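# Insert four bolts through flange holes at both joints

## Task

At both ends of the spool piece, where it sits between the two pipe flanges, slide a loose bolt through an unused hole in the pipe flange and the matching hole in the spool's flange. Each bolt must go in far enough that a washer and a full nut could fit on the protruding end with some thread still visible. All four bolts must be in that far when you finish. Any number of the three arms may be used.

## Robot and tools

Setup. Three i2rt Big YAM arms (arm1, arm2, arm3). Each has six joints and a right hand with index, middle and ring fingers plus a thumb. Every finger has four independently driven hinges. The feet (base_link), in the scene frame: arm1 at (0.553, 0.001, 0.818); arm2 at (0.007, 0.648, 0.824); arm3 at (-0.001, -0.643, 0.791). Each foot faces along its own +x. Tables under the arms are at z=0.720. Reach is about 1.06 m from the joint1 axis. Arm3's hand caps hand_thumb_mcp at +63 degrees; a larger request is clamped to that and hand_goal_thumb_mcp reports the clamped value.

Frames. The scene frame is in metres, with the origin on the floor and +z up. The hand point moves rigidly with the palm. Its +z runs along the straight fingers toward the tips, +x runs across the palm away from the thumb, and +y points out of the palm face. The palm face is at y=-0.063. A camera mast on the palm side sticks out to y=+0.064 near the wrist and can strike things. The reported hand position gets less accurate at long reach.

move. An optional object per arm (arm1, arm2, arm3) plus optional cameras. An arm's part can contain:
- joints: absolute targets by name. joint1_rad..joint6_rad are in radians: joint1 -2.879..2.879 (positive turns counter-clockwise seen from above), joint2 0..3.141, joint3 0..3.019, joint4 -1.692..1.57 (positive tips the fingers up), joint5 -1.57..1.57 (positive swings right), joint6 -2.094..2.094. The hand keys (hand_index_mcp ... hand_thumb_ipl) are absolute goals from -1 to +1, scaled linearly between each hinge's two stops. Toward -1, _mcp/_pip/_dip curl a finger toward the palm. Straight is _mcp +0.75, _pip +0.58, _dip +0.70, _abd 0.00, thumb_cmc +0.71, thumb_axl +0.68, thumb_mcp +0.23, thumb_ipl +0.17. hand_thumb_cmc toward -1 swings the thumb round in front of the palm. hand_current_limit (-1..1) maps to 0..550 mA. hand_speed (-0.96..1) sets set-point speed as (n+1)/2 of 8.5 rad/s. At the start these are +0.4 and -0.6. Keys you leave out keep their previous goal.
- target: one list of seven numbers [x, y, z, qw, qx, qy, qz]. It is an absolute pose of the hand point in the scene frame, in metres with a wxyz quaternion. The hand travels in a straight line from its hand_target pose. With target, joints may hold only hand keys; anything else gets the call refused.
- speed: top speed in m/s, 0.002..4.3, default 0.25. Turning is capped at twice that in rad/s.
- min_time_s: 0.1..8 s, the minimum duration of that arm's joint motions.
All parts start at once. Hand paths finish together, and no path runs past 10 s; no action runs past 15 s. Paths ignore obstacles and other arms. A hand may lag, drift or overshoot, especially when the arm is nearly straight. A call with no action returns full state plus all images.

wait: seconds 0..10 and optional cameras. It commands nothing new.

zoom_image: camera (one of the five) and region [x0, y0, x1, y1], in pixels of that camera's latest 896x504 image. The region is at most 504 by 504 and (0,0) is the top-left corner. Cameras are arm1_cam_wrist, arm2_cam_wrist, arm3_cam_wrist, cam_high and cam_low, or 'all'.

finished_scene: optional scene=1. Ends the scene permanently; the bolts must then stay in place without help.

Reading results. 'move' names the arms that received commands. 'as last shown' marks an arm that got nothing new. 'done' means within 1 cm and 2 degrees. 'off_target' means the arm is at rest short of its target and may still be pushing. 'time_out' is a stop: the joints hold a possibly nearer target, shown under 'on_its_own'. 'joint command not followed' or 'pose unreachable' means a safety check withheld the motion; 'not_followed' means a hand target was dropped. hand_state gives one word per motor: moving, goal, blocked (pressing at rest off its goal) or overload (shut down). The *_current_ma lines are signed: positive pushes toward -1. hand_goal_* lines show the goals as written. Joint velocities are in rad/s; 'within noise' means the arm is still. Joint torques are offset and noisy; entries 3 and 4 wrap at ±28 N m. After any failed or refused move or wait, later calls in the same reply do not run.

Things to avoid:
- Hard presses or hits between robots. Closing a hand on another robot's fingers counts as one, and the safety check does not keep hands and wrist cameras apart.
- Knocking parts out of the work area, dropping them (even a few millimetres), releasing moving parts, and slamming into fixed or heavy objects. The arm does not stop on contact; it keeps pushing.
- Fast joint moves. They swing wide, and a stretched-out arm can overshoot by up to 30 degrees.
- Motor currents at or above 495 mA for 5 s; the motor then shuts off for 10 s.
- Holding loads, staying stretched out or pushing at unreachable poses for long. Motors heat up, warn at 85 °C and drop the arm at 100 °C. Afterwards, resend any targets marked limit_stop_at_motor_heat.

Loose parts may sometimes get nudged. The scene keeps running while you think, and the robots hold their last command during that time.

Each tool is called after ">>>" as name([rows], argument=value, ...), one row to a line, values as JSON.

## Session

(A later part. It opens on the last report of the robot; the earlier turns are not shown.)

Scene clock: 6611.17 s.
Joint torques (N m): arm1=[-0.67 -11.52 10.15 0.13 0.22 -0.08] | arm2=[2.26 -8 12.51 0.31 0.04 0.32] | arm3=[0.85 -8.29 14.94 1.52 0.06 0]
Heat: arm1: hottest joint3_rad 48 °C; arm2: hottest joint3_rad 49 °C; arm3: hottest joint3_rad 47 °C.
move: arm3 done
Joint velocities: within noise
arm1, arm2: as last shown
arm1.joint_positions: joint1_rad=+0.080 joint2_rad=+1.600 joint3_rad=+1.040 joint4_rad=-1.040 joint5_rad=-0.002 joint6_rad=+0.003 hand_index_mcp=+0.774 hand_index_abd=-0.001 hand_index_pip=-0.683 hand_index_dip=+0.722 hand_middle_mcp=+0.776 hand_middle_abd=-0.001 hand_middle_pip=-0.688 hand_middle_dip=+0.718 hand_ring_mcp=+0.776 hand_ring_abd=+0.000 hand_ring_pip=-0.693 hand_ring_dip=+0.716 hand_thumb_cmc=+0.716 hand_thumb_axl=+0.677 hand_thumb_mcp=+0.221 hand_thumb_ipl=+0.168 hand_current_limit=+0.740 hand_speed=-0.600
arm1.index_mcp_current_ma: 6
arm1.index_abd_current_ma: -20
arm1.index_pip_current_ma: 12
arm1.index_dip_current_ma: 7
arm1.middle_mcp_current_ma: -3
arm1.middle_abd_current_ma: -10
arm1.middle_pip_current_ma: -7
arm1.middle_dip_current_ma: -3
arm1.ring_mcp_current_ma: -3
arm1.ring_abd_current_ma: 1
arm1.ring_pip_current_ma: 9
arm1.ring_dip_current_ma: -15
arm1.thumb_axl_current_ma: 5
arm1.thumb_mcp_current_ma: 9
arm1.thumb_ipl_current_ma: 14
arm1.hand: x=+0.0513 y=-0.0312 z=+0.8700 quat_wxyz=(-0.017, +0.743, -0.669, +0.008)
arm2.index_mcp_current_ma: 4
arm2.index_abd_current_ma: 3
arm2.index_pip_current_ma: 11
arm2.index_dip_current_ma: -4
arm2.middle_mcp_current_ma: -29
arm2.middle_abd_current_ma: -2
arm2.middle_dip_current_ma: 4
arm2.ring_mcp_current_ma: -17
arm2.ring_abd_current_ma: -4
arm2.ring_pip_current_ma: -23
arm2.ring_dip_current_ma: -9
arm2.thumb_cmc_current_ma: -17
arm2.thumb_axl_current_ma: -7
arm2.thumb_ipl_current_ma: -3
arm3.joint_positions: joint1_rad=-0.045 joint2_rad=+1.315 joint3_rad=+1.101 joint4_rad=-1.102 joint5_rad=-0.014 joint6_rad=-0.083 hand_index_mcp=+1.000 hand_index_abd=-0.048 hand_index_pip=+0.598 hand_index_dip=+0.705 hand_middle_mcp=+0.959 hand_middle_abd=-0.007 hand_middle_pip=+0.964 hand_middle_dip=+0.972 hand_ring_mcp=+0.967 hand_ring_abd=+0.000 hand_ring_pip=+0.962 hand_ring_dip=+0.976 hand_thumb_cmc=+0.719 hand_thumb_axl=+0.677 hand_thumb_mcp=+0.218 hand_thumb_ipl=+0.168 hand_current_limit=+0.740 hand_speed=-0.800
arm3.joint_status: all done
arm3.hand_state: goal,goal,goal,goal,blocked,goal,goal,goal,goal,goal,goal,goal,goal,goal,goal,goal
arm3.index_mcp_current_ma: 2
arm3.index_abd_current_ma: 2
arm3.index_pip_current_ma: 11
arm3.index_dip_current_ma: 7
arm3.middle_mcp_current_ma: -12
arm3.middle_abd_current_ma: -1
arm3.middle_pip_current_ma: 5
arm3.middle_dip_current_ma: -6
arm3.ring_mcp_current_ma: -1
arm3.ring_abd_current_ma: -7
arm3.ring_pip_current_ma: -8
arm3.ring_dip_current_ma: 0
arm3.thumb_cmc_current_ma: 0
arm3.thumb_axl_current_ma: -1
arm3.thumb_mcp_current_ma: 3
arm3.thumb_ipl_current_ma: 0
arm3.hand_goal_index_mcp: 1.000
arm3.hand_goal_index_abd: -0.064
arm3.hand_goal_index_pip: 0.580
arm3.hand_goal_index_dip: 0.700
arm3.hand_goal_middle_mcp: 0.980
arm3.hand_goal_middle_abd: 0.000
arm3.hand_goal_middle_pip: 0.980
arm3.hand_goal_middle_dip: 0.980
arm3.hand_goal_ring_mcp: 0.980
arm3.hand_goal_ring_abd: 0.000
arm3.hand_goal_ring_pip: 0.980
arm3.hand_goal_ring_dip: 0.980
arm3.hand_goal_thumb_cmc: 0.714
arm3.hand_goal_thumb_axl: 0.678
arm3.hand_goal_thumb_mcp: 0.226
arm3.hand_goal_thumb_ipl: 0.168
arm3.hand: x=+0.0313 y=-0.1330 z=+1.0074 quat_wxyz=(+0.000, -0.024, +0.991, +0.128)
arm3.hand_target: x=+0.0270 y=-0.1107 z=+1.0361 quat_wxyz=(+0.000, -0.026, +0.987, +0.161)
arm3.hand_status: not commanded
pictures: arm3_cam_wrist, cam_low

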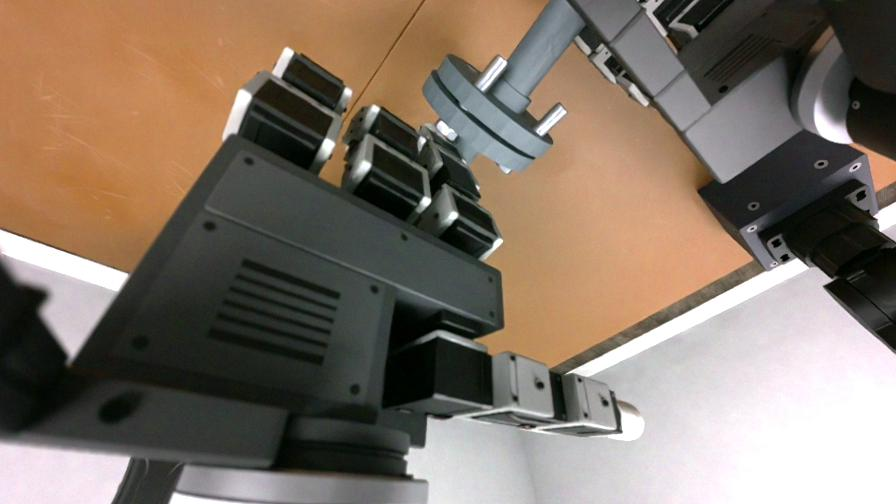

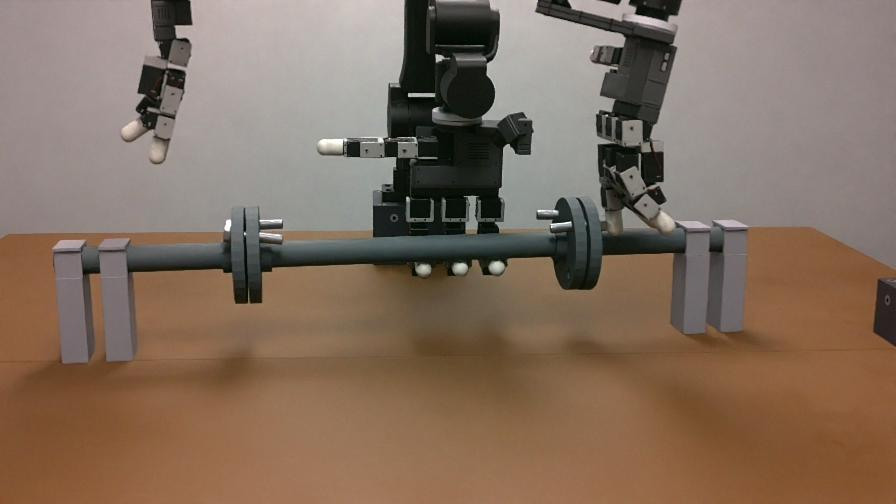

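>>> move(arm3={"joints": {"joint2_rad": 1.24}, "min_time_s": 1.5})

>>> move(arm3={"joints": {"joint2_rad": 1.14, "joint3_rad": 1.25, "joint4_rad": -1.25}, "min_time_s": 2.0}, cameras=["cam_low", "cam_high", "arm3_cam_wrist"])

>>> zoom_image(camera="cam_low", region=[535, 175, 665, 255])

Scene clock: 6624.33 s.
Joint torques (N m): arm1=[-0.62 -11.58 10.17 0.14 0.22 -0.08] | arm2=[2.32 -8 12.51 0.32 0.04 0.31] | arm3=[0.85 -9.82 14.74 1.57 0.06 0]
Heat: arm1: hottest joint3_rad 48 °C; arm2: hottest joint3_rad 49 °C; arm3: hottest joint3_rad 46 °C.
move: arm3 done
Joint velocities: within noise
arm1, arm2: as last shown
arm1.index_mcp_current_ma: 4
arm1.index_abd_current_ma: 1
arm1.index_pip_current_ma: 21
arm1.index_dip_current_ma: 4
arm1.middle_mcp_current_ma: 11
arm1.middle_abd_current_ma: -21
arm1.middle_pip_current_ma: 19
arm1.middle_dip_current_ma: -12
arm1.ring_mcp_current_ma: 6
arm1.ring_abd_current_ma: 15
arm1.ring_pip_current_ma: 27
arm1.ring_dip_current_ma: 0
arm1.thumb_axl_current_ma: -7
arm1.thumb_mcp_current_ma: 15
arm1.thumb_ipl_current_ma: -1
arm2.index_mcp_current_ma: 2
arm2.index_abd_current_ma: 5
arm2.index_pip_current_ma: 8
arm2.index_dip_current_ma: 3
arm2.middle_mcp_current_ma: -32
arm2.middle_abd_current_ma: 3
arm2.middle_pip_current_ma: -12
arm2.middle_dip_current_ma: 6
arm2.ring_mcp_current_ma: -21
arm2.ring_abd_current_ma: -3
arm2.ring_pip_current_ma: -26
arm2.ring_dip_current_ma: -6
arm2.thumb_cmc_current_ma: -9
arm2.thumb_axl_current_ma: -9
arm2.thumb_mcp_current_ma: -13
arm2.thumb_ipl_current_ma: -9
arm3.joint_positions: joint1_rad=-0.044 joint2_rad=+1.255 joint3_rad=+1.106 joint4_rad=-1.100 joint5_rad=-0.014 joint6_rad=-0.083 hand_index_mcp=+0.997 hand_index_abd=-0.051 hand_index_pip=+0.587 hand_index_dip=+0.706 hand_middle_mcp=+0.959 hand_middle_abd=-0.007 hand_middle_pip=+0.964 hand_middle_dip=+0.972 hand_ring_mcp=+0.967 hand_ring_abd=+0.000 hand_ring_pip=+0.962 hand_ring_dip=+0.976 hand_thumb_cmc=+0.719 hand_thumb_axl=+0.677 hand_thumb_mcp=+0.218 hand_thumb_ipl=+0.168 hand_current_limit=+0.740 hand_speed=-0.800
arm3.joint_status: all done
arm3.hand_state: goal,goal,goal,goal,blocked,goal,goal,goal,goal,goal,goal,goal,goal,goal,goal,goal
arm3.index_mcp_current_ma: -5
arm3.index_abd_current_ma: 2
arm3.index_pip_current_ma: 8
arm3.index_dip_current_ma: 8
arm3.middle_mcp_current_ma: -12
arm3.middle_abd_current_ma: 4
arm3.middle_pip_current_ma: 2
arm3.middle_dip_current_ma: -2
arm3.ring_mcp_current_ma: -1
arm3.ring_abd_current_ma: -7
arm3.ring_pip_current_ma: -10
arm3.ring_dip_current_ma: 3
arm3.thumb_cmc_current_ma: 3
arm3.thumb_axl_current_ma: -2
arm3.thumb_mcp_current_ma: 2
arm3.thumb_ipl_current_ma: -2
arm3.hand_goal_index_mcp: 1.000
arm3.hand_goal_index_abd: -0.064
arm3.hand_goal_index_pip: 0.580
arm3.hand_goal_index_dip: 0.700
arm3.hand_goal_middle_mcp: 0.980
arm3.hand_goal_middle_abd: 0.000
arm3.hand_goal_middle_pip: 0.980
arm3.hand_goal_middle_dip: 0.980
arm3.hand_goal_ring_mcp: 0.980
arm3.hand_goal_ring_abd: 0.000
arm3.hand_goal_ring_pip: 0.980
arm3.hand_goal_ring_dip: 0.980
arm3.hand_goal_thumb_cmc: 0.714
arm3.hand_goal_thumb_axl: 0.678
arm3.hand_goal_thumb_mcp: 0.226
arm3.hand_goal_thumb_ipl: 0.168
arm3.hand: x=+0.0307 y=-0.1369 z=+1.0396 quat_wxyz=(+0.001, -0.025, +0.987, +0.162)
arm3.hand_target: x=+0.0267 y=-0.1223 z=+1.0797 quat_wxyz=(+0.002, -0.026, +0.979, +0.204)
arm3.hand_status: not commanded
pictures: none

Scene clock: 6626.67 s.
Joint torques (N m): arm1=[-0.62 -11.58 10.15 0.14 0.22 -0.08] | arm2=[2.26 -8 12.51 0.32 0.04 0.31] | arm3=[0.73 -8.41 15.04 0.57 0.06 -0.01]
Heat: arm1: hottest joint3_rad 48 °C; arm2: hottest joint3_rad 49 °C; arm3: hottest joint3_rad 46 °C.
move: arm3 done
Joint velocities: within noise
arm1, arm2: as last shown
arm1.index_abd_current_ma: -17
arm1.index_dip_current_ma: 3
arm1.middle_mcp_current_ma: 24
arm1.middle_abd_current_ma: 5
arm1.middle_pip_current_ma: -9
arm1.middle_dip_current_ma: -6
arm1.ring_mcp_current_ma: 12
arm1.ring_abd_current_ma: 5
arm1.ring_pip_current_ma: -3
arm1.ring_dip_current_ma: 3
arm1.thumb_cmc_current_ma: 4
arm1.thumb_axl_current_ma: 15
arm1.thumb_mcp_current_ma: -1
arm1.thumb_ipl_current_ma: 14
arm2.index_mcp_current_ma: -1
arm2.index_abd_current_ma: -1
arm2.index_pip_current_ma: 5
arm2.index_dip_current_ma: -3
arm2.middle_mcp_current_ma: -20
arm2.middle_abd_current_ma: 4
arm2.middle_pip_current_ma: -6
arm2.middle_dip_current_ma: 3
arm2.ring_abd_current_ma: -10
arm2.ring_pip_current_ma: -19
arm2.ring_dip_current_ma: 1
arm2.thumb_cmc_current_ma: -10
arm2.thumb_axl_current_ma: -4
arm2.thumb_mcp_current_ma: -26
arm2.thumb_ipl_current_ma: -1
arm3.joint_positions: joint1_rad=-0.044 joint2_rad=+1.154 joint3_rad=+1.195 joint4_rad=-1.239 joint5_rad=-0.014 joint6_rad=-0.083 hand_index_mcp=+0.997 hand_index_abd=-0.051 hand_index_pip=+0.587 hand_index_dip=+0.706 hand_middle_mcp=+0.959 hand_middle_abd=-0.007 hand_middle_pip=+0.964 hand_middle_dip=+0.972 hand_ring_mcp=+0.967 hand_ring_abd=+0.000 hand_ring_pip=+0.962 hand_ring_dip=+0.976 hand_thumb_cmc=+0.719 hand_thumb_axl=+0.677 hand_thumb_mcp=+0.218 hand_thumb_ipl=+0.168 hand_current_limit=+0.740 hand_speed=-0.800
arm3.joint_status: all done
arm3.hand_state: goal,goal,goal,goal,blocked,goal,goal,goal,goal,goal,goal,goal,goal,goal,goal,goal
arm3.index_mcp_current_ma: 4
arm3.index_abd_current_ma: 7
arm3.index_pip_current_ma: 7
arm3.index_dip_current_ma: 2
arm3.middle_mcp_current_ma: -14
arm3.middle_abd_current_ma: 0
arm3.middle_pip_current_ma: 1
arm3.middle_dip_current_ma: -3
arm3.ring_mcp_current_ma: -5
arm3.ring_abd_current_ma: -9
arm3.ring_pip_current_ma: -9
arm3.ring_dip_current_ma: 3
arm3.thumb_cmc_current_ma: 5
arm3.thumb_axl_current_ma: -1
arm3.thumb_mcp_current_ma: 3
arm3.thumb_ipl_current_ma: 7
arm3.hand_goal_index_mcp: 1.000
arm3.hand_goal_index_abd: -0.064
arm3.hand_goal_index_pip: 0.580
arm3.hand_goal_index_dip: 0.700
arm3.hand_goal_middle_mcp: 0.980
arm3.hand_goal_middle_abd: 0.000
arm3.hand_goal_middle_pip: 0.980
arm3.hand_goal_middle_dip: 0.980
arm3.hand_goal_ring_mcp: 0.980
arm3.hand_goal_ring_abd: 0.000
arm3.hand_goal_ring_pip: 0.980
arm3.hand_goal_ring_dip: 0.980
arm3.hand_goal_thumb_cmc: 0.714
arm3.hand_goal_thumb_axl: 0.678
arm3.hand_goal_thumb_mcp: 0.226
arm3.hand_goal_thumb_ipl: 0.168
arm3.hand: x=+0.0300 y=-0.1611 z=+1.1132 quat_wxyz=(+0.003, -0.025, +0.982, +0.186)
arm3.hand_target: x=+0.0260 y=-0.1569 z=+1.1482 quat_wxyz=(+0.003, -0.026, +0.976, +0.215)
arm3.hand_status: not commanded
pictures: arm3_cam_wrist, cam_high, cam_low

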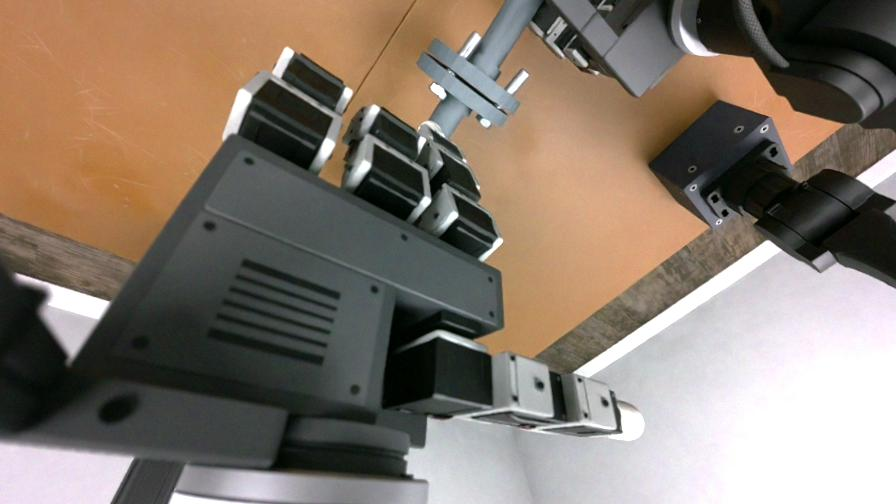

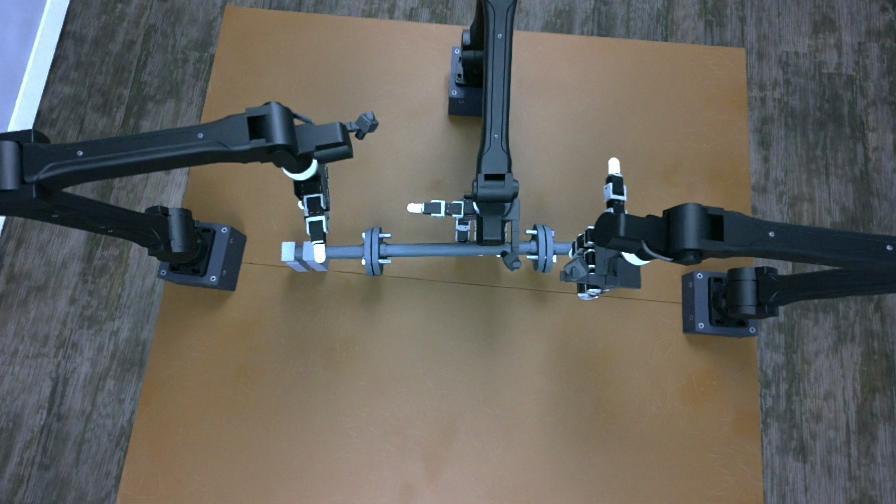

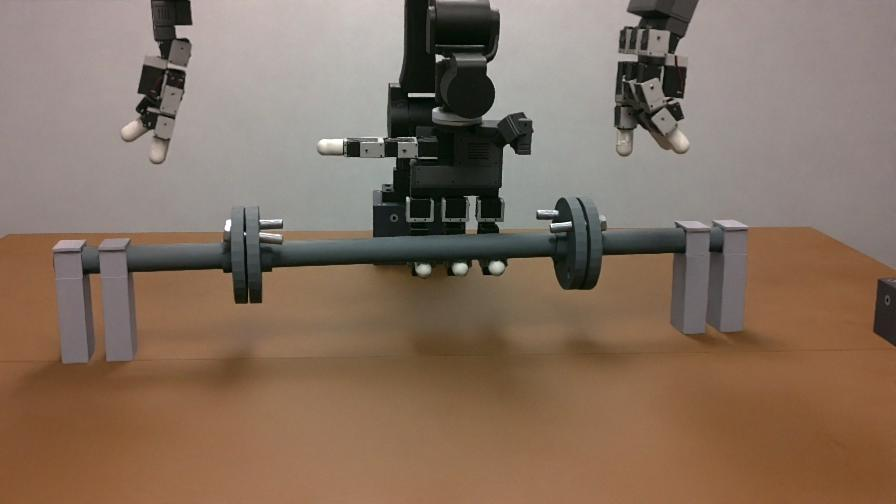

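Scaled by 3.877.

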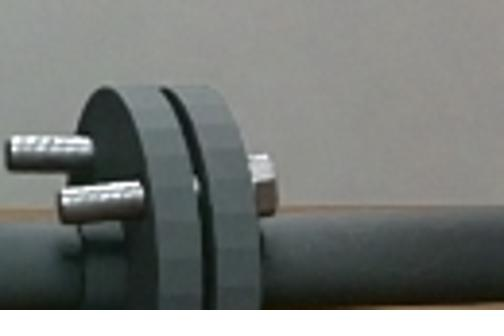

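>>> move(arm1={"joints": {"joint2_rad": 1.638, "joint3_rad": 1.010, "joint4_rad": -0.975}, "min_time_s": 4}, cameras=["cam_low"])

>>> zoom_image(camera="cam_low", region=[535, 175, 665, 255])

>>> zoom_image(camera="cam_low", region=[395, 210, 525, 310])

Scene clock: 6642.87 s.
Joint torques (N m): arm1=[-0.62 -8.12 5.59 0.94 0.23 -0.07] | arm2=[2.32 -8 12.51 0.32 0.04 0.31] | arm3=[0.79 -8.53 15.05 0.55 0.06 0]
Heat: arm1: hottest joint3_rad 48 °C; arm2: hottest joint3_rad 49 °C; arm3: hottest joint3_rad 46 °C.
move: arm1 done
Joint velocities: within noise
arm1.joint_positions: joint1_rad=+0.080 joint2_rad=+1.624 joint3_rad=+1.017 joint4_rad=-0.985 joint5_rad=-0.002 joint6_rad=+0.002 hand_index_mcp=+0.761 hand_index_abd=-0.001 hand_index_pip=-0.713 hand_index_dip=+0.710 hand_middle_mcp=+0.760 hand_middle_abd=-0.001 hand_middle_pip=-0.714 hand_middle_dip=+0.709 hand_ring_mcp=+0.759 hand_ring_abd=+0.000 hand_ring_pip=-0.715 hand_ring_dip=+0.710 hand_thumb_cmc=+0.716 hand_thumb_axl=+0.677 hand_thumb_mcp=+0.221 hand_thumb_ipl=+0.168 hand_current_limit=+0.740 hand_speed=-0.600
arm1.joint_status: all done
arm1.hand_state: goal,goal,blocked,goal,goal,goal,blocked,goal,goal,goal,blocked,goal,goal,goal,goal,goal
arm1.index_mcp_current_ma: 0
arm1.index_abd_current_ma: -10
arm1.index_pip_current_ma: 22
arm1.index_dip_current_ma: 3
arm1.middle_mcp_current_ma: -5
arm1.middle_abd_current_ma: -23
arm1.middle_pip_current_ma: 8
arm1.middle_dip_current_ma: -16
arm1.ring_mcp_current_ma: 13
arm1.ring_abd_current_ma: 14
arm1.ring_pip_current_ma: -3
arm1.ring_dip_current_ma: 2
arm1.thumb_cmc_current_ma: -12
arm1.thumb_axl_current_ma: -6
arm1.thumb_mcp_current_ma: 2
arm1.thumb_ipl_current_ma: 1
arm1.hand_goal_index_mcp: 0.750
arm1.hand_goal_index_abd: 0.000
arm1.hand_goal_index_pip: -0.736
arm1.hand_goal_index_dip: 0.700
arm1.hand_goal_middle_mcp: 0.750
arm1.hand_goal_middle_abd: 0.000
arm1.hand_goal_middle_pip: -0.736
arm1.hand_goal_middle_dip: 0.700
arm1.hand_goal_ring_mcp: 0.750
arm1.hand_goal_ring_abd: 0.000
arm1.hand_goal_ring_pip: -0.736
arm1.hand_goal_ring_dip: 0.700
arm1.hand_goal_thumb_cmc: 0.714
arm1.hand_goal_thumb_axl: 0.678
arm1.hand_goal_thumb_mcp: 0.226
arm1.hand_goal_thumb_ipl: 0.168
arm1.hand: x=+0.0500 y=-0.0313 z=+0.8539 quat_wxyz=(-0.013, +0.744, -0.668, +0.005)
arm1.hand_target: x=+0.0521 y=-0.0270 z=+0.8451 quat_wxyz=(-0.018, +0.742, -0.670, +0.008)
arm1.hand_status: not commanded
arm2, arm3: as last shown
arm2.index_mcp_current_ma: 4
arm2.index_abd_current_ma: 6
arm2.index_pip_current_ma: 15
arm2.index_dip_current_ma: -5
arm2.middle_abd_current_ma: 3
arm2.middle_dip_current_ma: 7
arm2.ring_mcp_current_ma: -19
arm2.ring_abd_current_ma: -9
arm2.ring_pip_current_ma: -25
arm2.ring_dip_current_ma: -3
arm2.thumb_cmc_current_ma: -13
arm2.thumb_axl_current_ma: -1
arm2.thumb_mcp_current_ma: -19
arm2.thumb_ipl_current_ma: -4
arm3.index_mcp_current_ma: -3
arm3.index_abd_current_ma: 8
arm3.index_pip_current_ma: 10
arm3.index_dip_current_ma: 4
arm3.middle_mcp_current_ma: -8
arm3.middle_abd_current_ma: 3
arm3.middle_dip_current_ma: 4
arm3.ring_abd_current_ma: -5
arm3.ring_pip_current_ma: -5
arm3.ring_dip_current_ma: 0
arm3.thumb_cmc_current_ma: 1
arm3.thumb_axl_current_ma: 0
arm3.thumb_mcp_current_ma: 2

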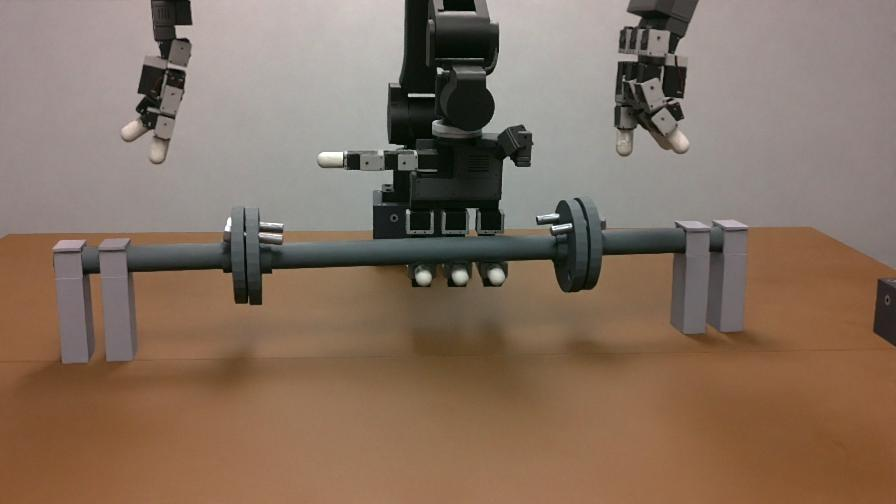

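Scaled by 3.877.

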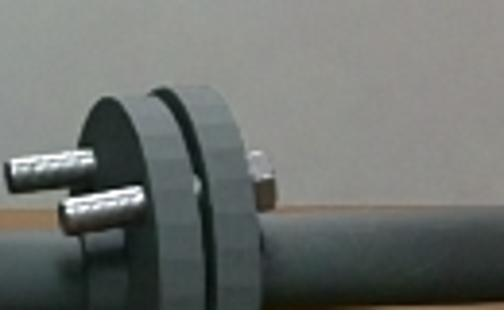

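Scaled by 3.877.

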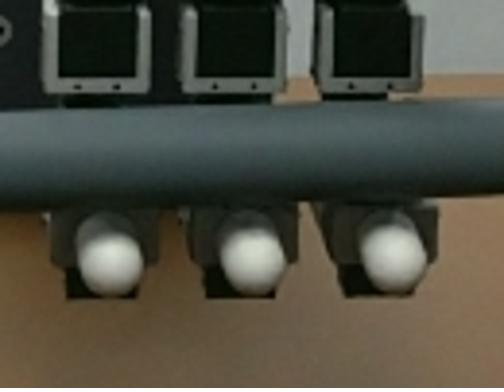

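>>> move(arm1={"joints": {"joint2_rad": 1.71, "joint3_rad": 0.97, "joint4_rad": -0.855}, "min_time_s": 2})

>>> move(arm1={"joints": {"joint1_rad": 0.09, "joint2_rad": 1.498, "joint3_rad": 0.765, "joint4_rad": -0.84}, "min_time_s": 2}, cameras=["cam_low"])

Scene clock: 6655.80 s.
Joint torques (N m): arm1=[-0.67 -8.47 5.08 0.96 0.23 -0.07] | arm2=[2.26 -8 12.51 0.31 0.04 0.31] | arm3=[0.79 -8.41 15.06 0.55 0.05 0]
Heat: arm1: hottest joint3_rad 47 °C; arm2: hottest joint3_rad 49 °C; arm3: hottest joint3_rad 47 °C.
move: arm1 done
Joint velocities: within noise
arm1.joint_positions: joint1_rad=+0.080 joint2_rad=+1.696 joint3_rad=+0.977 joint4_rad=-0.865 joint5_rad=-0.002 joint6_rad=+0.002 hand_index_mcp=+0.760 hand_index_abd=-0.001 hand_index_pip=-0.713 hand_index_dip=+0.710 hand_middle_mcp=+0.759 hand_middle_abd=-0.001 hand_middle_pip=-0.714 hand_middle_dip=+0.709 hand_ring_mcp=+0.758 hand_ring_abd=+0.000 hand_ring_pip=-0.715 hand_ring_dip=+0.710 hand_thumb_cmc=+0.716 hand_thumb_axl=+0.677 hand_thumb_mcp=+0.221 hand_thumb_ipl=+0.168 hand_current_limit=+0.740 hand_speed=-0.600
arm1.joint_status: all done
arm1.hand_state: goal,goal,blocked,goal,goal,goal,blocked,goal,goal,goal,blocked,goal,goal,goal,goal,goal
arm1.index_mcp_current_ma: -8
arm1.index_abd_current_ma: -15
arm1.index_pip_current_ma: -1
arm1.index_dip_current_ma: 9
arm1.middle_mcp_current_ma: 11
arm1.middle_abd_current_ma: -4
arm1.middle_pip_current_ma: -3
arm1.middle_dip_current_ma: -9
arm1.ring_mcp_current_ma: 15
arm1.ring_abd_current_ma: 11
arm1.ring_pip_current_ma: -1
arm1.ring_dip_current_ma: -10
arm1.thumb_cmc_current_ma: -6
arm1.thumb_axl_current_ma: -4
arm1.thumb_mcp_current_ma: 20
arm1.thumb_ipl_current_ma: 8
arm1.hand_goal_index_mcp: 0.750
arm1.hand_goal_index_abd: 0.000
arm1.hand_goal_index_pip: -0.736
arm1.hand_goal_index_dip: 0.700
arm1.hand_goal_middle_mcp: 0.750
arm1.hand_goal_middle_abd: 0.000
arm1.hand_goal_middle_pip: -0.736
arm1.hand_goal_middle_dip: 0.700
arm1.hand_goal_ring_mcp: 0.750
arm1.hand_goal_ring_abd: 0.000
arm1.hand_goal_ring_pip: -0.736
arm1.hand_goal_ring_dip: 0.700
arm1.hand_goal_thumb_cmc: 0.714
arm1.hand_goal_thumb_axl: 0.678
arm1.hand_goal_thumb_mcp: 0.226
arm1.hand_goal_thumb_ipl: 0.168
arm1.hand: x=+0.0479 y=-0.0310 z=+0.8134 quat_wxyz=(-0.011, +0.744, -0.668, +0.002)
arm1.hand_target: x=+0.0507 y=-0.0266 z=+0.8050 quat_wxyz=(-0.015, +0.742, -0.670, +0.005)
arm1.hand_status: not commanded
arm2, arm3: as last shown
arm2.index_mcp_current_ma: 9
arm2.index_abd_current_ma: 0
arm2.index_pip_current_ma: 10
arm2.middle_mcp_current_ma: -26
arm2.middle_abd_current_ma: -3
arm2.middle_pip_current_ma: -10
arm2.middle_dip_current_ma: 4
arm2.ring_mcp_current_ma: -22
arm2.ring_abd_current_ma: -10
arm2.ring_pip_current_ma: -18
arm2.thumb_cmc_current_ma: -10
arm2.thumb_mcp_current_ma: -14
arm3.index_mcp_current_ma: 2
arm3.index_abd_current_ma: 3
arm3.index_pip_current_ma: 8
arm3.index_dip_current_ma: 5
arm3.middle_mcp_current_ma: -12
arm3.middle_abd_current_ma: 7
arm3.middle_pip_current_ma: 4
arm3.middle_dip_current_ma: 1
arm3.ring_mcp_current_ma: -3
arm3.ring_abd_current_ma: -10
arm3.ring_pip_current_ma: -6
arm3.ring_dip_current_ma: -1
arm3.thumb_axl_current_ma: -6
arm3.thumb_mcp_current_ma: 8
arm3.thumb_ipl_current_ma: 6
pictures: none

Scene clock: 6658.13 s.
Joint torques (N m): arm1=[0.79 -7.47 5.03 0.98 0.22 -0.07] | arm2=[2.26 -8 12.52 0.32 0.04 0.31] | arm3=[0.79 -8.41 15.05 0.58 0.06 0]
Heat: arm1: hottest joint3_rad 47 °C; arm2: hottest joint3_rad 49 °C; arm3: hottest joint3_rad 47 °C.
move: arm1 done
Joint velocities: within noise
arm1.joint_positions: joint1_rad=+0.081 joint2_rad=+1.508 joint3_rad=+0.772 joint4_rad=-0.850 joint5_rad=-0.002 joint6_rad=+0.002 hand_index_mcp=+0.759 hand_index_abd=-0.001 hand_index_pip=-0.713 hand_index_dip=+0.710 hand_middle_mcp=+0.758 hand_middle_abd=-0.001 hand_middle_pip=-0.714 hand_middle_dip=+0.709 hand_ring_mcp=+0.757 hand_ring_abd=+0.000 hand_ring_pip=-0.715 hand_ring_dip=+0.710 hand_thumb_cmc=+0.716 hand_thumb_axl=+0.677 hand_thumb_mcp=+0.221 hand_thumb_ipl=+0.168 hand_current_limit=+0.740 hand_speed=-0.600
arm1.joint_status: all done
arm1.hand_state: goal,goal,blocked,goal,goal,goal,blocked,goal,goal,goal,blocked,goal,goal,goal,goal,goal
arm1.index_mcp_current_ma: -4
arm1.index_abd_current_ma: -4
arm1.index_pip_current_ma: 5
arm1.index_dip_current_ma: -4
arm1.middle_mcp_current_ma: 15
arm1.middle_abd_current_ma: -19
arm1.middle_pip_current_ma: -15
arm1.middle_dip_current_ma: 5
arm1.ring_mcp_current_ma: -2
arm1.ring_abd_current_ma: 10
arm1.ring_pip_current_ma: 9
arm1.ring_dip_current_ma: -5
arm1.thumb_cmc_current_ma: 18
arm1.thumb_axl_current_ma: 5
arm1.thumb_mcp_current_ma: -3
arm1.thumb_ipl_current_ma: 3
arm1.hand_goal_index_mcp: 0.750
arm1.hand_goal_index_abd: 0.000
arm1.hand_goal_index_pip: -0.736
arm1.hand_goal_index_dip: 0.700
arm1.hand_goal_middle_mcp: 0.750
arm1.hand_goal_middle_abd: 0.000
arm1.hand_goal_middle_pip: -0.736
arm1.hand_goal_middle_dip: 0.700
arm1.hand_goal_ring_mcp: 0.750
arm1.hand_goal_ring_abd: 0.000
arm1.hand_goal_ring_pip: -0.736
arm1.hand_goal_ring_dip: 0.700
arm1.hand_goal_thumb_cmc: 0.714
arm1.hand_goal_thumb_axl: 0.678
arm1.hand_goal_thumb_mcp: 0.226
arm1.hand_goal_thumb_ipl: 0.168
arm1.hand: x=+0.1233 y=-0.0233 z=+0.8236 quat_wxyz=(-0.012, +0.744, -0.668, +0.003)
arm1.hand_target: x=+0.1231 y=-0.0272 z=+0.8259 quat_wxyz=(-0.007, +0.748, -0.664, -0.002)
arm1.hand_status: not commanded
arm2, arm3: as last shown
arm2.index_mcp_current_ma: 1
arm2.index_abd_current_ma: 2
arm2.index_pip_current_ma: 14
arm2.index_dip_current_ma: -3
arm2.middle_mcp_current_ma: -21
arm2.middle_abd_current_ma: -2
arm2.middle_pip_current_ma: -8
arm2.middle_dip_current_ma: 8
arm2.ring_mcp_current_ma: -23
arm2.ring_abd_current_ma: -4
arm2.ring_pip_current_ma: -20
arm2.ring_dip_current_ma: -4
arm2.thumb_cmc_current_ma: -11
arm2.thumb_axl_current_ma: -4
arm2.thumb_mcp_current_ma: -24
arm2.thumb_ipl_current_ma: -5
arm3.index_mcp_current_ma: -2
arm3.index_abd_current_ma: 0
arm3.index_pip_current_ma: 4
arm3.index_dip_current_ma: 4
arm3.middle_mcp_current_ma: -11
arm3.middle_abd_current_ma: 3
arm3.middle_pip_current_ma: -4
arm3.middle_dip_current_ma: 3
arm3.ring_mcp_current_ma: -1
arm3.ring_abd_current_ma: -7
arm3.ring_pip_current_ma: -7
arm3.thumb_cmc_current_ma: 2
arm3.thumb_axl_current_ma: -7
arm3.thumb_mcp_current_ma: 6

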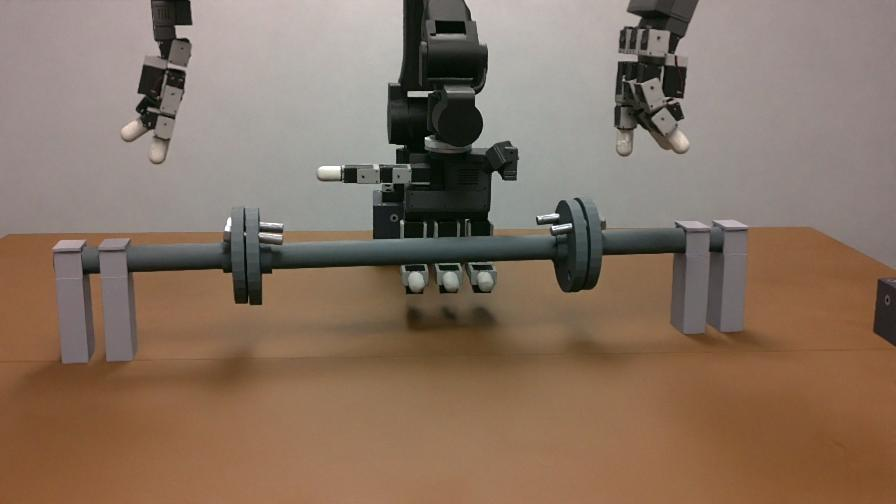

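>>> move(arm1={"joints": {"joint1_rad": 0.12, "joint2_rad": 1.248, "joint3_rad": 0.616, "joint4_rad": -0.93}, "min_time_s": 2.5})

>>> move(arm1={"joints": {"joint2_rad": 1.055, "joint3_rad": 1.048, "joint4_rad": -1.564}, "min_time_s": 3}, cameras=["all"])

>>> zoom_image(camera="cam_low", region=[525, 185, 655, 265])

>>> zoom_image(camera="cam_low", region=[205, 195, 315, 265])

>>> zoom_image(camera="cam_high", region=[505, 215, 585, 285])

>>> zoom_image(camera="cam_high", region=[345, 215, 405, 285])

Scene clock: 6672.33 s.
Joint torques (N m): arm1=[0.73 -4.6 5.55 0.36 0.23 -0.07] | arm2=[2.32 -8 12.51 0.32 0.04 0.31] | arm3=[0.79 -8.47 15.05 0.57 0.06 -0.01]
Heat: arm1: hottest joint3_rad 46 °C; arm2: hottest joint3_rad 49 °C; arm3: hottest joint3_rad 47 °C.
move: arm1 done
Joint velocities: within noise
arm1.joint_positions: joint1_rad=+0.111 joint2_rad=+1.256 joint3_rad=+0.624 joint4_rad=-0.922 joint5_rad=-0.002 joint6_rad=+0.002 hand_index_mcp=+0.759 hand_index_abd=-0.001 hand_index_pip=-0.713 hand_index_dip=+0.710 hand_middle_mcp=+0.758 hand_middle_abd=-0.001 hand_middle_pip=-0.714 hand_middle_dip=+0.709 hand_ring_mcp=+0.757 hand_ring_abd=+0.000 hand_ring_pip=-0.715 hand_ring_dip=+0.710 hand_thumb_cmc=+0.716 hand_thumb_axl=+0.677 hand_thumb_mcp=+0.221 hand_thumb_ipl=+0.168 hand_current_limit=+0.740 hand_speed=-0.600
arm1.joint_status: all done
arm1.hand_state: goal,goal,blocked,goal,goal,goal,blocked,goal,goal,goal,blocked,goal,goal,goal,goal,goal
arm1.index_mcp_current_ma: 4
arm1.index_abd_current_ma: -4
arm1.index_pip_current_ma: 19
arm1.index_dip_current_ma: 3
arm1.middle_mcp_current_ma: 15
arm1.middle_abd_current_ma: -12
arm1.middle_pip_current_ma: -8
arm1.middle_dip_current_ma: -20
arm1.ring_mcp_current_ma: 22
arm1.ring_abd_current_ma: 24
arm1.ring_pip_current_ma: -7
arm1.ring_dip_current_ma: -6
arm1.thumb_cmc_current_ma: 5
arm1.thumb_axl_current_ma: -2
arm1.thumb_mcp_current_ma: 3
arm1.thumb_ipl_current_ma: 2
arm1.hand_goal_index_mcp: 0.750
arm1.hand_goal_index_abd: 0.000
arm1.hand_goal_index_pip: -0.736
arm1.hand_goal_index_dip: 0.700
arm1.hand_goal_middle_mcp: 0.750
arm1.hand_goal_middle_abd: 0.000
arm1.hand_goal_middle_pip: -0.736
arm1.hand_goal_middle_dip: 0.700
arm1.hand_goal_ring_mcp: 0.750
arm1.hand_goal_ring_abd: 0.000
arm1.hand_goal_ring_pip: -0.736
arm1.hand_goal_ring_dip: 0.700
arm1.hand_goal_thumb_cmc: 0.714
arm1.hand_goal_thumb_axl: 0.678
arm1.hand_goal_thumb_mcp: 0.226
arm1.hand_goal_thumb_ipl: 0.168
arm1.hand: x=+0.1871 y=-0.0278 z=+0.8560 quat_wxyz=(+0.000, +0.754, -0.657, -0.007)
arm1.hand_target: x=+0.1919 y=-0.0303 z=+0.8553 quat_wxyz=(-0.003, +0.758, -0.652, -0.006)
arm1.hand_status: not commanded
arm2, arm3: as last shown
arm2.index_mcp_current_ma: 2
arm2.index_abd_current_ma: 1
arm2.index_pip_current_ma: 8
arm2.index_dip_current_ma: -4
arm2.middle_mcp_current_ma: -24
arm2.middle_abd_current_ma: -1
arm2.middle_pip_current_ma: -9
arm2.middle_dip_current_ma: 5
arm2.ring_mcp_current_ma: -22
arm2.ring_abd_current_ma: -7
arm2.ring_pip_current_ma: -22
arm2.ring_dip_current_ma: -3
arm2.thumb_cmc_current_ma: -13
arm2.thumb_mcp_current_ma: -17
arm3.index_mcp_current_ma: -7
arm3.index_abd_current_ma: 6
arm3.index_pip_current_ma: 11
arm3.index_dip_current_ma: 8
arm3.middle_mcp_current_ma: -10
arm3.middle_abd_current_ma: -2
arm3.middle_pip_current_ma: 1
arm3.middle_dip_current_ma: 5
arm3.ring_mcp_current_ma: 0
arm3.ring_abd_current_ma: -12
arm3.ring_dip_current_ma: 5
arm3.thumb_cmc_current_ma: 3
arm3.thumb_axl_current_ma: -2
arm3.thumb_mcp_current_ma: 3
arm3.thumb_ipl_current_ma: 3
pictures: none

Scene clock: 6675.70 s.
Joint torques (N m): arm1=[0.85 -3.49 10.55 0.2 0.22 -0.07] | arm2=[2.32 -8 12.52 0.32 0.04 0.31] | arm3=[0.73 -8.41 15.06 0.57 0.06 -0.01]
Heat: arm1: hottest joint3_rad 46 °C; arm2: hottest joint3_rad 49 °C; arm3: hottest joint3_rad 47 °C.
move: arm1 done
Joint velocities: within noise
arm1.joint_positions: joint1_rad=+0.111 joint2_rad=+1.060 joint3_rad=+1.003 joint4_rad=-1.555 joint5_rad=-0.002 joint6_rad=+0.002 hand_index_mcp=+0.758 hand_index_abd=-0.001 hand_index_pip=-0.713 hand_index_dip=+0.710 hand_middle_mcp=+0.756 hand_middle_abd=-0.001 hand_middle_pip=-0.714 hand_middle_dip=+0.709 hand_ring_mcp=+0.756 hand_ring_abd=+0.000 hand_ring_pip=-0.715 hand_ring_dip=+0.710 hand_thumb_cmc=+0.716 hand_thumb_axl=+0.677 hand_thumb_mcp=+0.221 hand_thumb_ipl=+0.168 hand_current_limit=+0.740 hand_speed=-0.600
arm1.joint_status: all done
arm1.hand_state: goal,goal,blocked,goal,goal,goal,blocked,goal,goal,goal,blocked,goal,goal,goal,goal,goal
arm1.index_mcp_current_ma: -16
arm1.index_abd_current_ma: -3
arm1.index_pip_current_ma: 1
arm1.index_dip_current_ma: -3
arm1.middle_mcp_current_ma: -7
arm1.middle_abd_current_ma: 2
arm1.middle_pip_current_ma: 5
arm1.middle_dip_current_ma: -3
arm1.ring_mcp_current_ma: 8
arm1.ring_abd_current_ma: -2
arm1.ring_pip_current_ma: -6
arm1.ring_dip_current_ma: -9
arm1.thumb_cmc_current_ma: 6
arm1.thumb_axl_current_ma: 8
arm1.thumb_mcp_current_ma: 7
arm1.thumb_ipl_current_ma: -5
arm1.hand_goal_index_mcp: 0.750
arm1.hand_goal_index_abd: 0.000
arm1.hand_goal_index_pip: -0.736
arm1.hand_goal_index_dip: 0.700
arm1.hand_goal_middle_mcp: 0.750
arm1.hand_goal_middle_abd: 0.000
arm1.hand_goal_middle_pip: -0.736
arm1.hand_goal_middle_dip: 0.700
arm1.hand_goal_ring_mcp: 0.750
arm1.hand_goal_ring_abd: 0.000
arm1.hand_goal_ring_pip: -0.736
arm1.hand_goal_ring_dip: 0.700
arm1.hand_goal_thumb_cmc: 0.714
arm1.hand_goal_thumb_axl: 0.678
arm1.hand_goal_thumb_mcp: 0.226
arm1.hand_goal_thumb_ipl: 0.168
arm1.hand: x=+0.2004 y=-0.0282 z=+1.0379 quat_wxyz=(-0.022, +0.754, -0.656, +0.012)
arm1.hand_target: x=+0.1916 y=-0.0328 z=+1.0596 quat_wxyz=(-0.007, +0.758, -0.652, -0.002)
arm1.hand_status: not commanded
arm2.joint_positions: joint1_rad=+0.328 joint2_rad=+1.291 joint3_rad=+1.217 joint4_rad=-1.464 joint5_rad=-0.001 joint6_rad=+0.078 hand_index_mcp=+0.992 hand_index_abd=-0.022 hand_index_pip=+0.591 hand_index_dip=+0.708 hand_middle_mcp=+0.948 hand_middle_abd=-0.018 hand_middle_pip=+0.958 hand_middle_dip=+0.970 hand_ring_mcp=+0.933 hand_ring_abd=-0.008 hand_ring_pip=+0.944 hand_ring_dip=+0.970 hand_thumb_cmc=+0.706 hand_thumb_axl=+0.676 hand_thumb_mcp=+0.204 hand_thumb_ipl=+0.173 hand_current_limit=+0.740 hand_speed=-0.600
arm2.joint_status: not commanded
arm2.hand_state: goal,blocked,goal,goal,blocked,goal,blocked,goal,blocked,goal,blocked,goal,goal,goal,blocked,goal
arm2.index_mcp_current_ma: 3
arm2.index_abd_current_ma: -3
arm2.index_pip_current_ma: 11
arm2.index_dip_current_ma: -7
arm2.middle_mcp_current_ma: -25
arm2.middle_abd_current_ma: -2
arm2.middle_pip_current_ma: -16
arm2.middle_dip_current_ma: 8
arm2.ring_mcp_current_ma: -18
arm2.ring_abd_current_ma: -7
arm2.ring_pip_current_ma: -21
arm2.ring_dip_current_ma: 0
arm2.thumb_cmc_current_ma: -11
arm2.thumb_axl_current_ma: -6
arm2.thumb_mcp_current_ma: -20
arm2.thumb_ipl_current_ma: -5
arm2.hand_goal_index_mcp: 1.000
arm2.hand_goal_index_abd: 0.000
arm2.hand_goal_index_pip: 0.580
arm2.hand_goal_index_dip: 0.700
arm2.hand_goal_middle_mcp: 0.980
arm2.hand_goal_middle_abd: 0.000
arm2.hand_goal_middle_pip: 0.980
arm2.hand_goal_middle_dip: 0.980
arm2.hand_goal_ring_mcp: 0.980
arm2.hand_goal_ring_abd: 0.000
arm2.hand_goal_ring_pip: 0.980
arm2.hand_goal_ring_dip: 0.980
arm2.hand_goal_thumb_cmc: 0.714
arm2.hand_goal_thumb_axl: 0.678
arm2.hand_goal_thumb_mcp: 0.226
arm2.hand_goal_thumb_ipl: 0.168
arm2.hand: x=+0.1140 y=+0.2066 z=+1.0673 quat_wxyz=(+0.020, +0.994, +0.111, +0.002)
arm2.hand_target: x=+0.1178 y=+0.2006 z=+1.0899 quat_wxyz=(+0.040, +0.994, +0.106, +0.005)
arm2.hand_status: not commanded
arm3: as last shown
arm3.index_mcp_current_ma: -3
arm3.index_pip_current_ma: 9
arm3.index_dip_current_ma: 7
arm3.middle_mcp_current_ma: -13
arm3.middle_abd_current_ma: 4
arm3.middle_pip_current_ma: 6
arm3.middle_dip_current_ma: 0
arm3.ring_mcp_current_ma: -2
arm3.ring_abd_current_ma: -9
arm3.ring_pip_current_ma: -14
arm3.ring_dip_current_ma: 0
arm3.thumb_cmc_current_ma: 4
arm3.thumb_axl_current_ma: -4
arm3.thumb_mcp_current_ma: 4
arm3.thumb_ipl_current_ma: 1
pictures: arm1_cam_wrist, arm2_cam_wrist, arm3_cam_wrist, cam_high, cam_low

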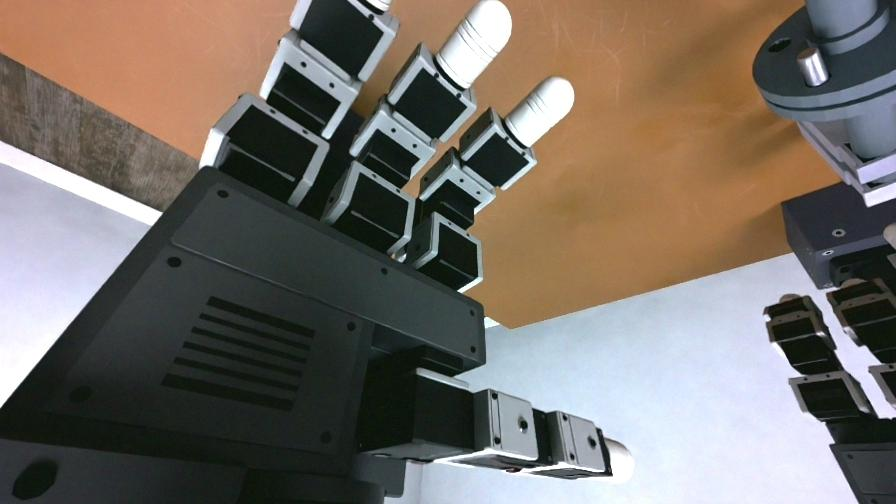

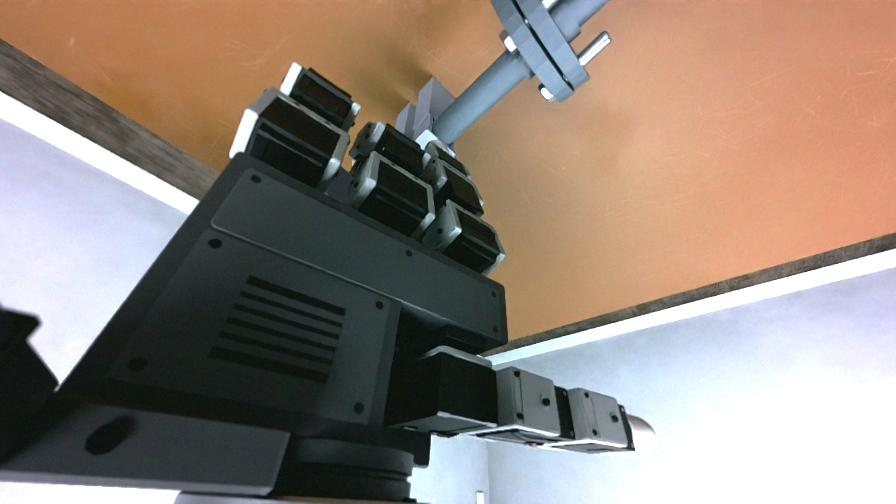

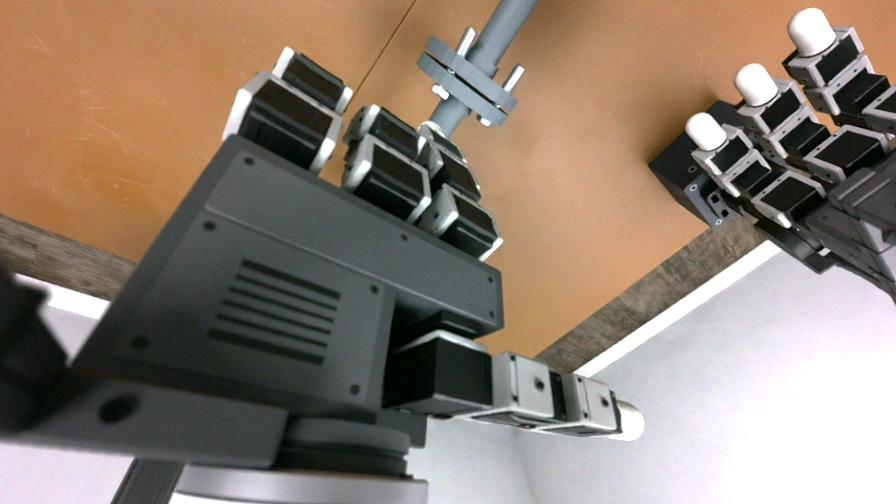

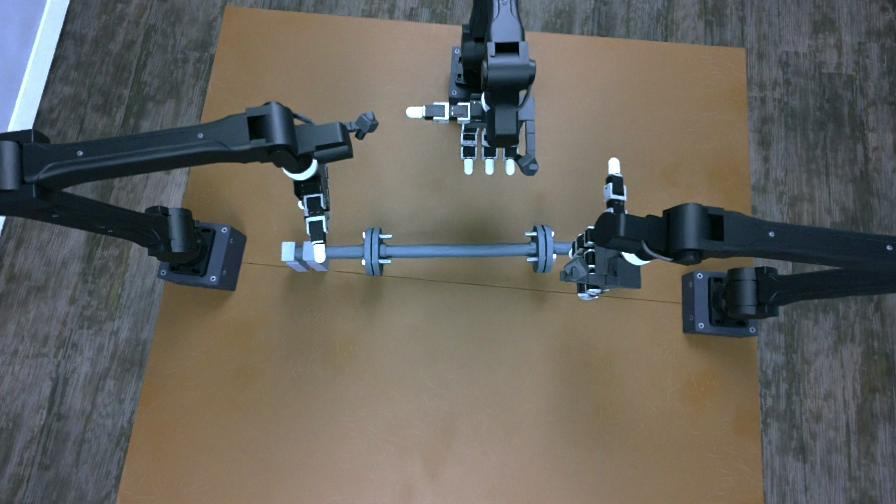

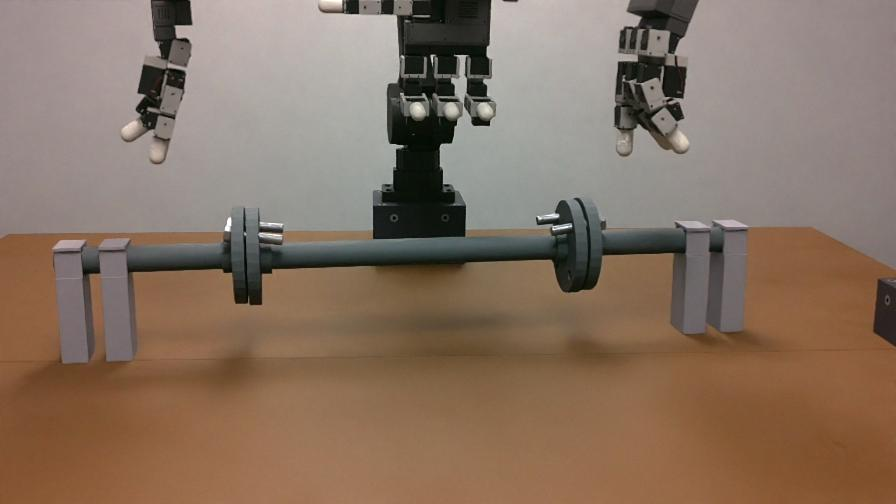

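Scaled by 3.877.

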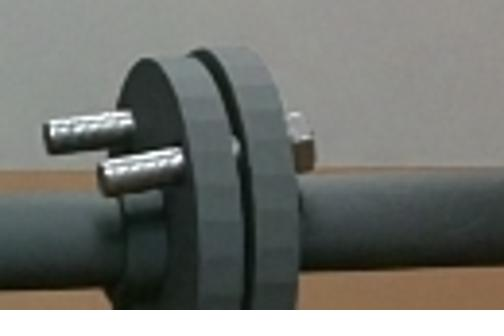

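Scaled by 4.582.

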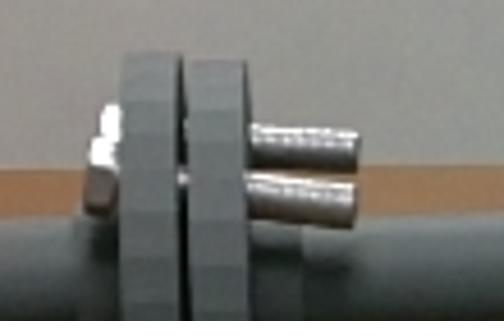

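Scaled by 6.300.

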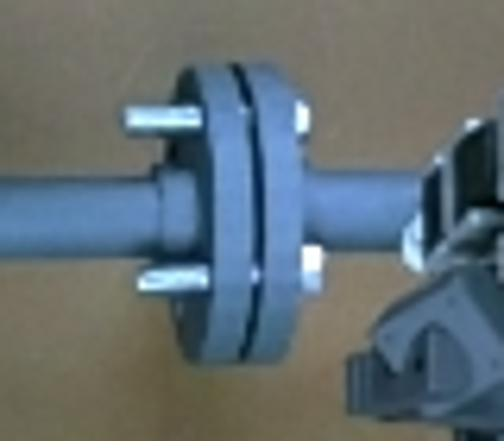

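Scaled by 7.200.

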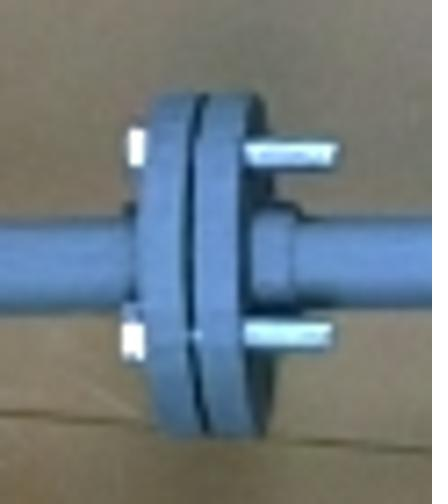

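>>> finished_scene(scene=1)

The scene is finished: the task was done.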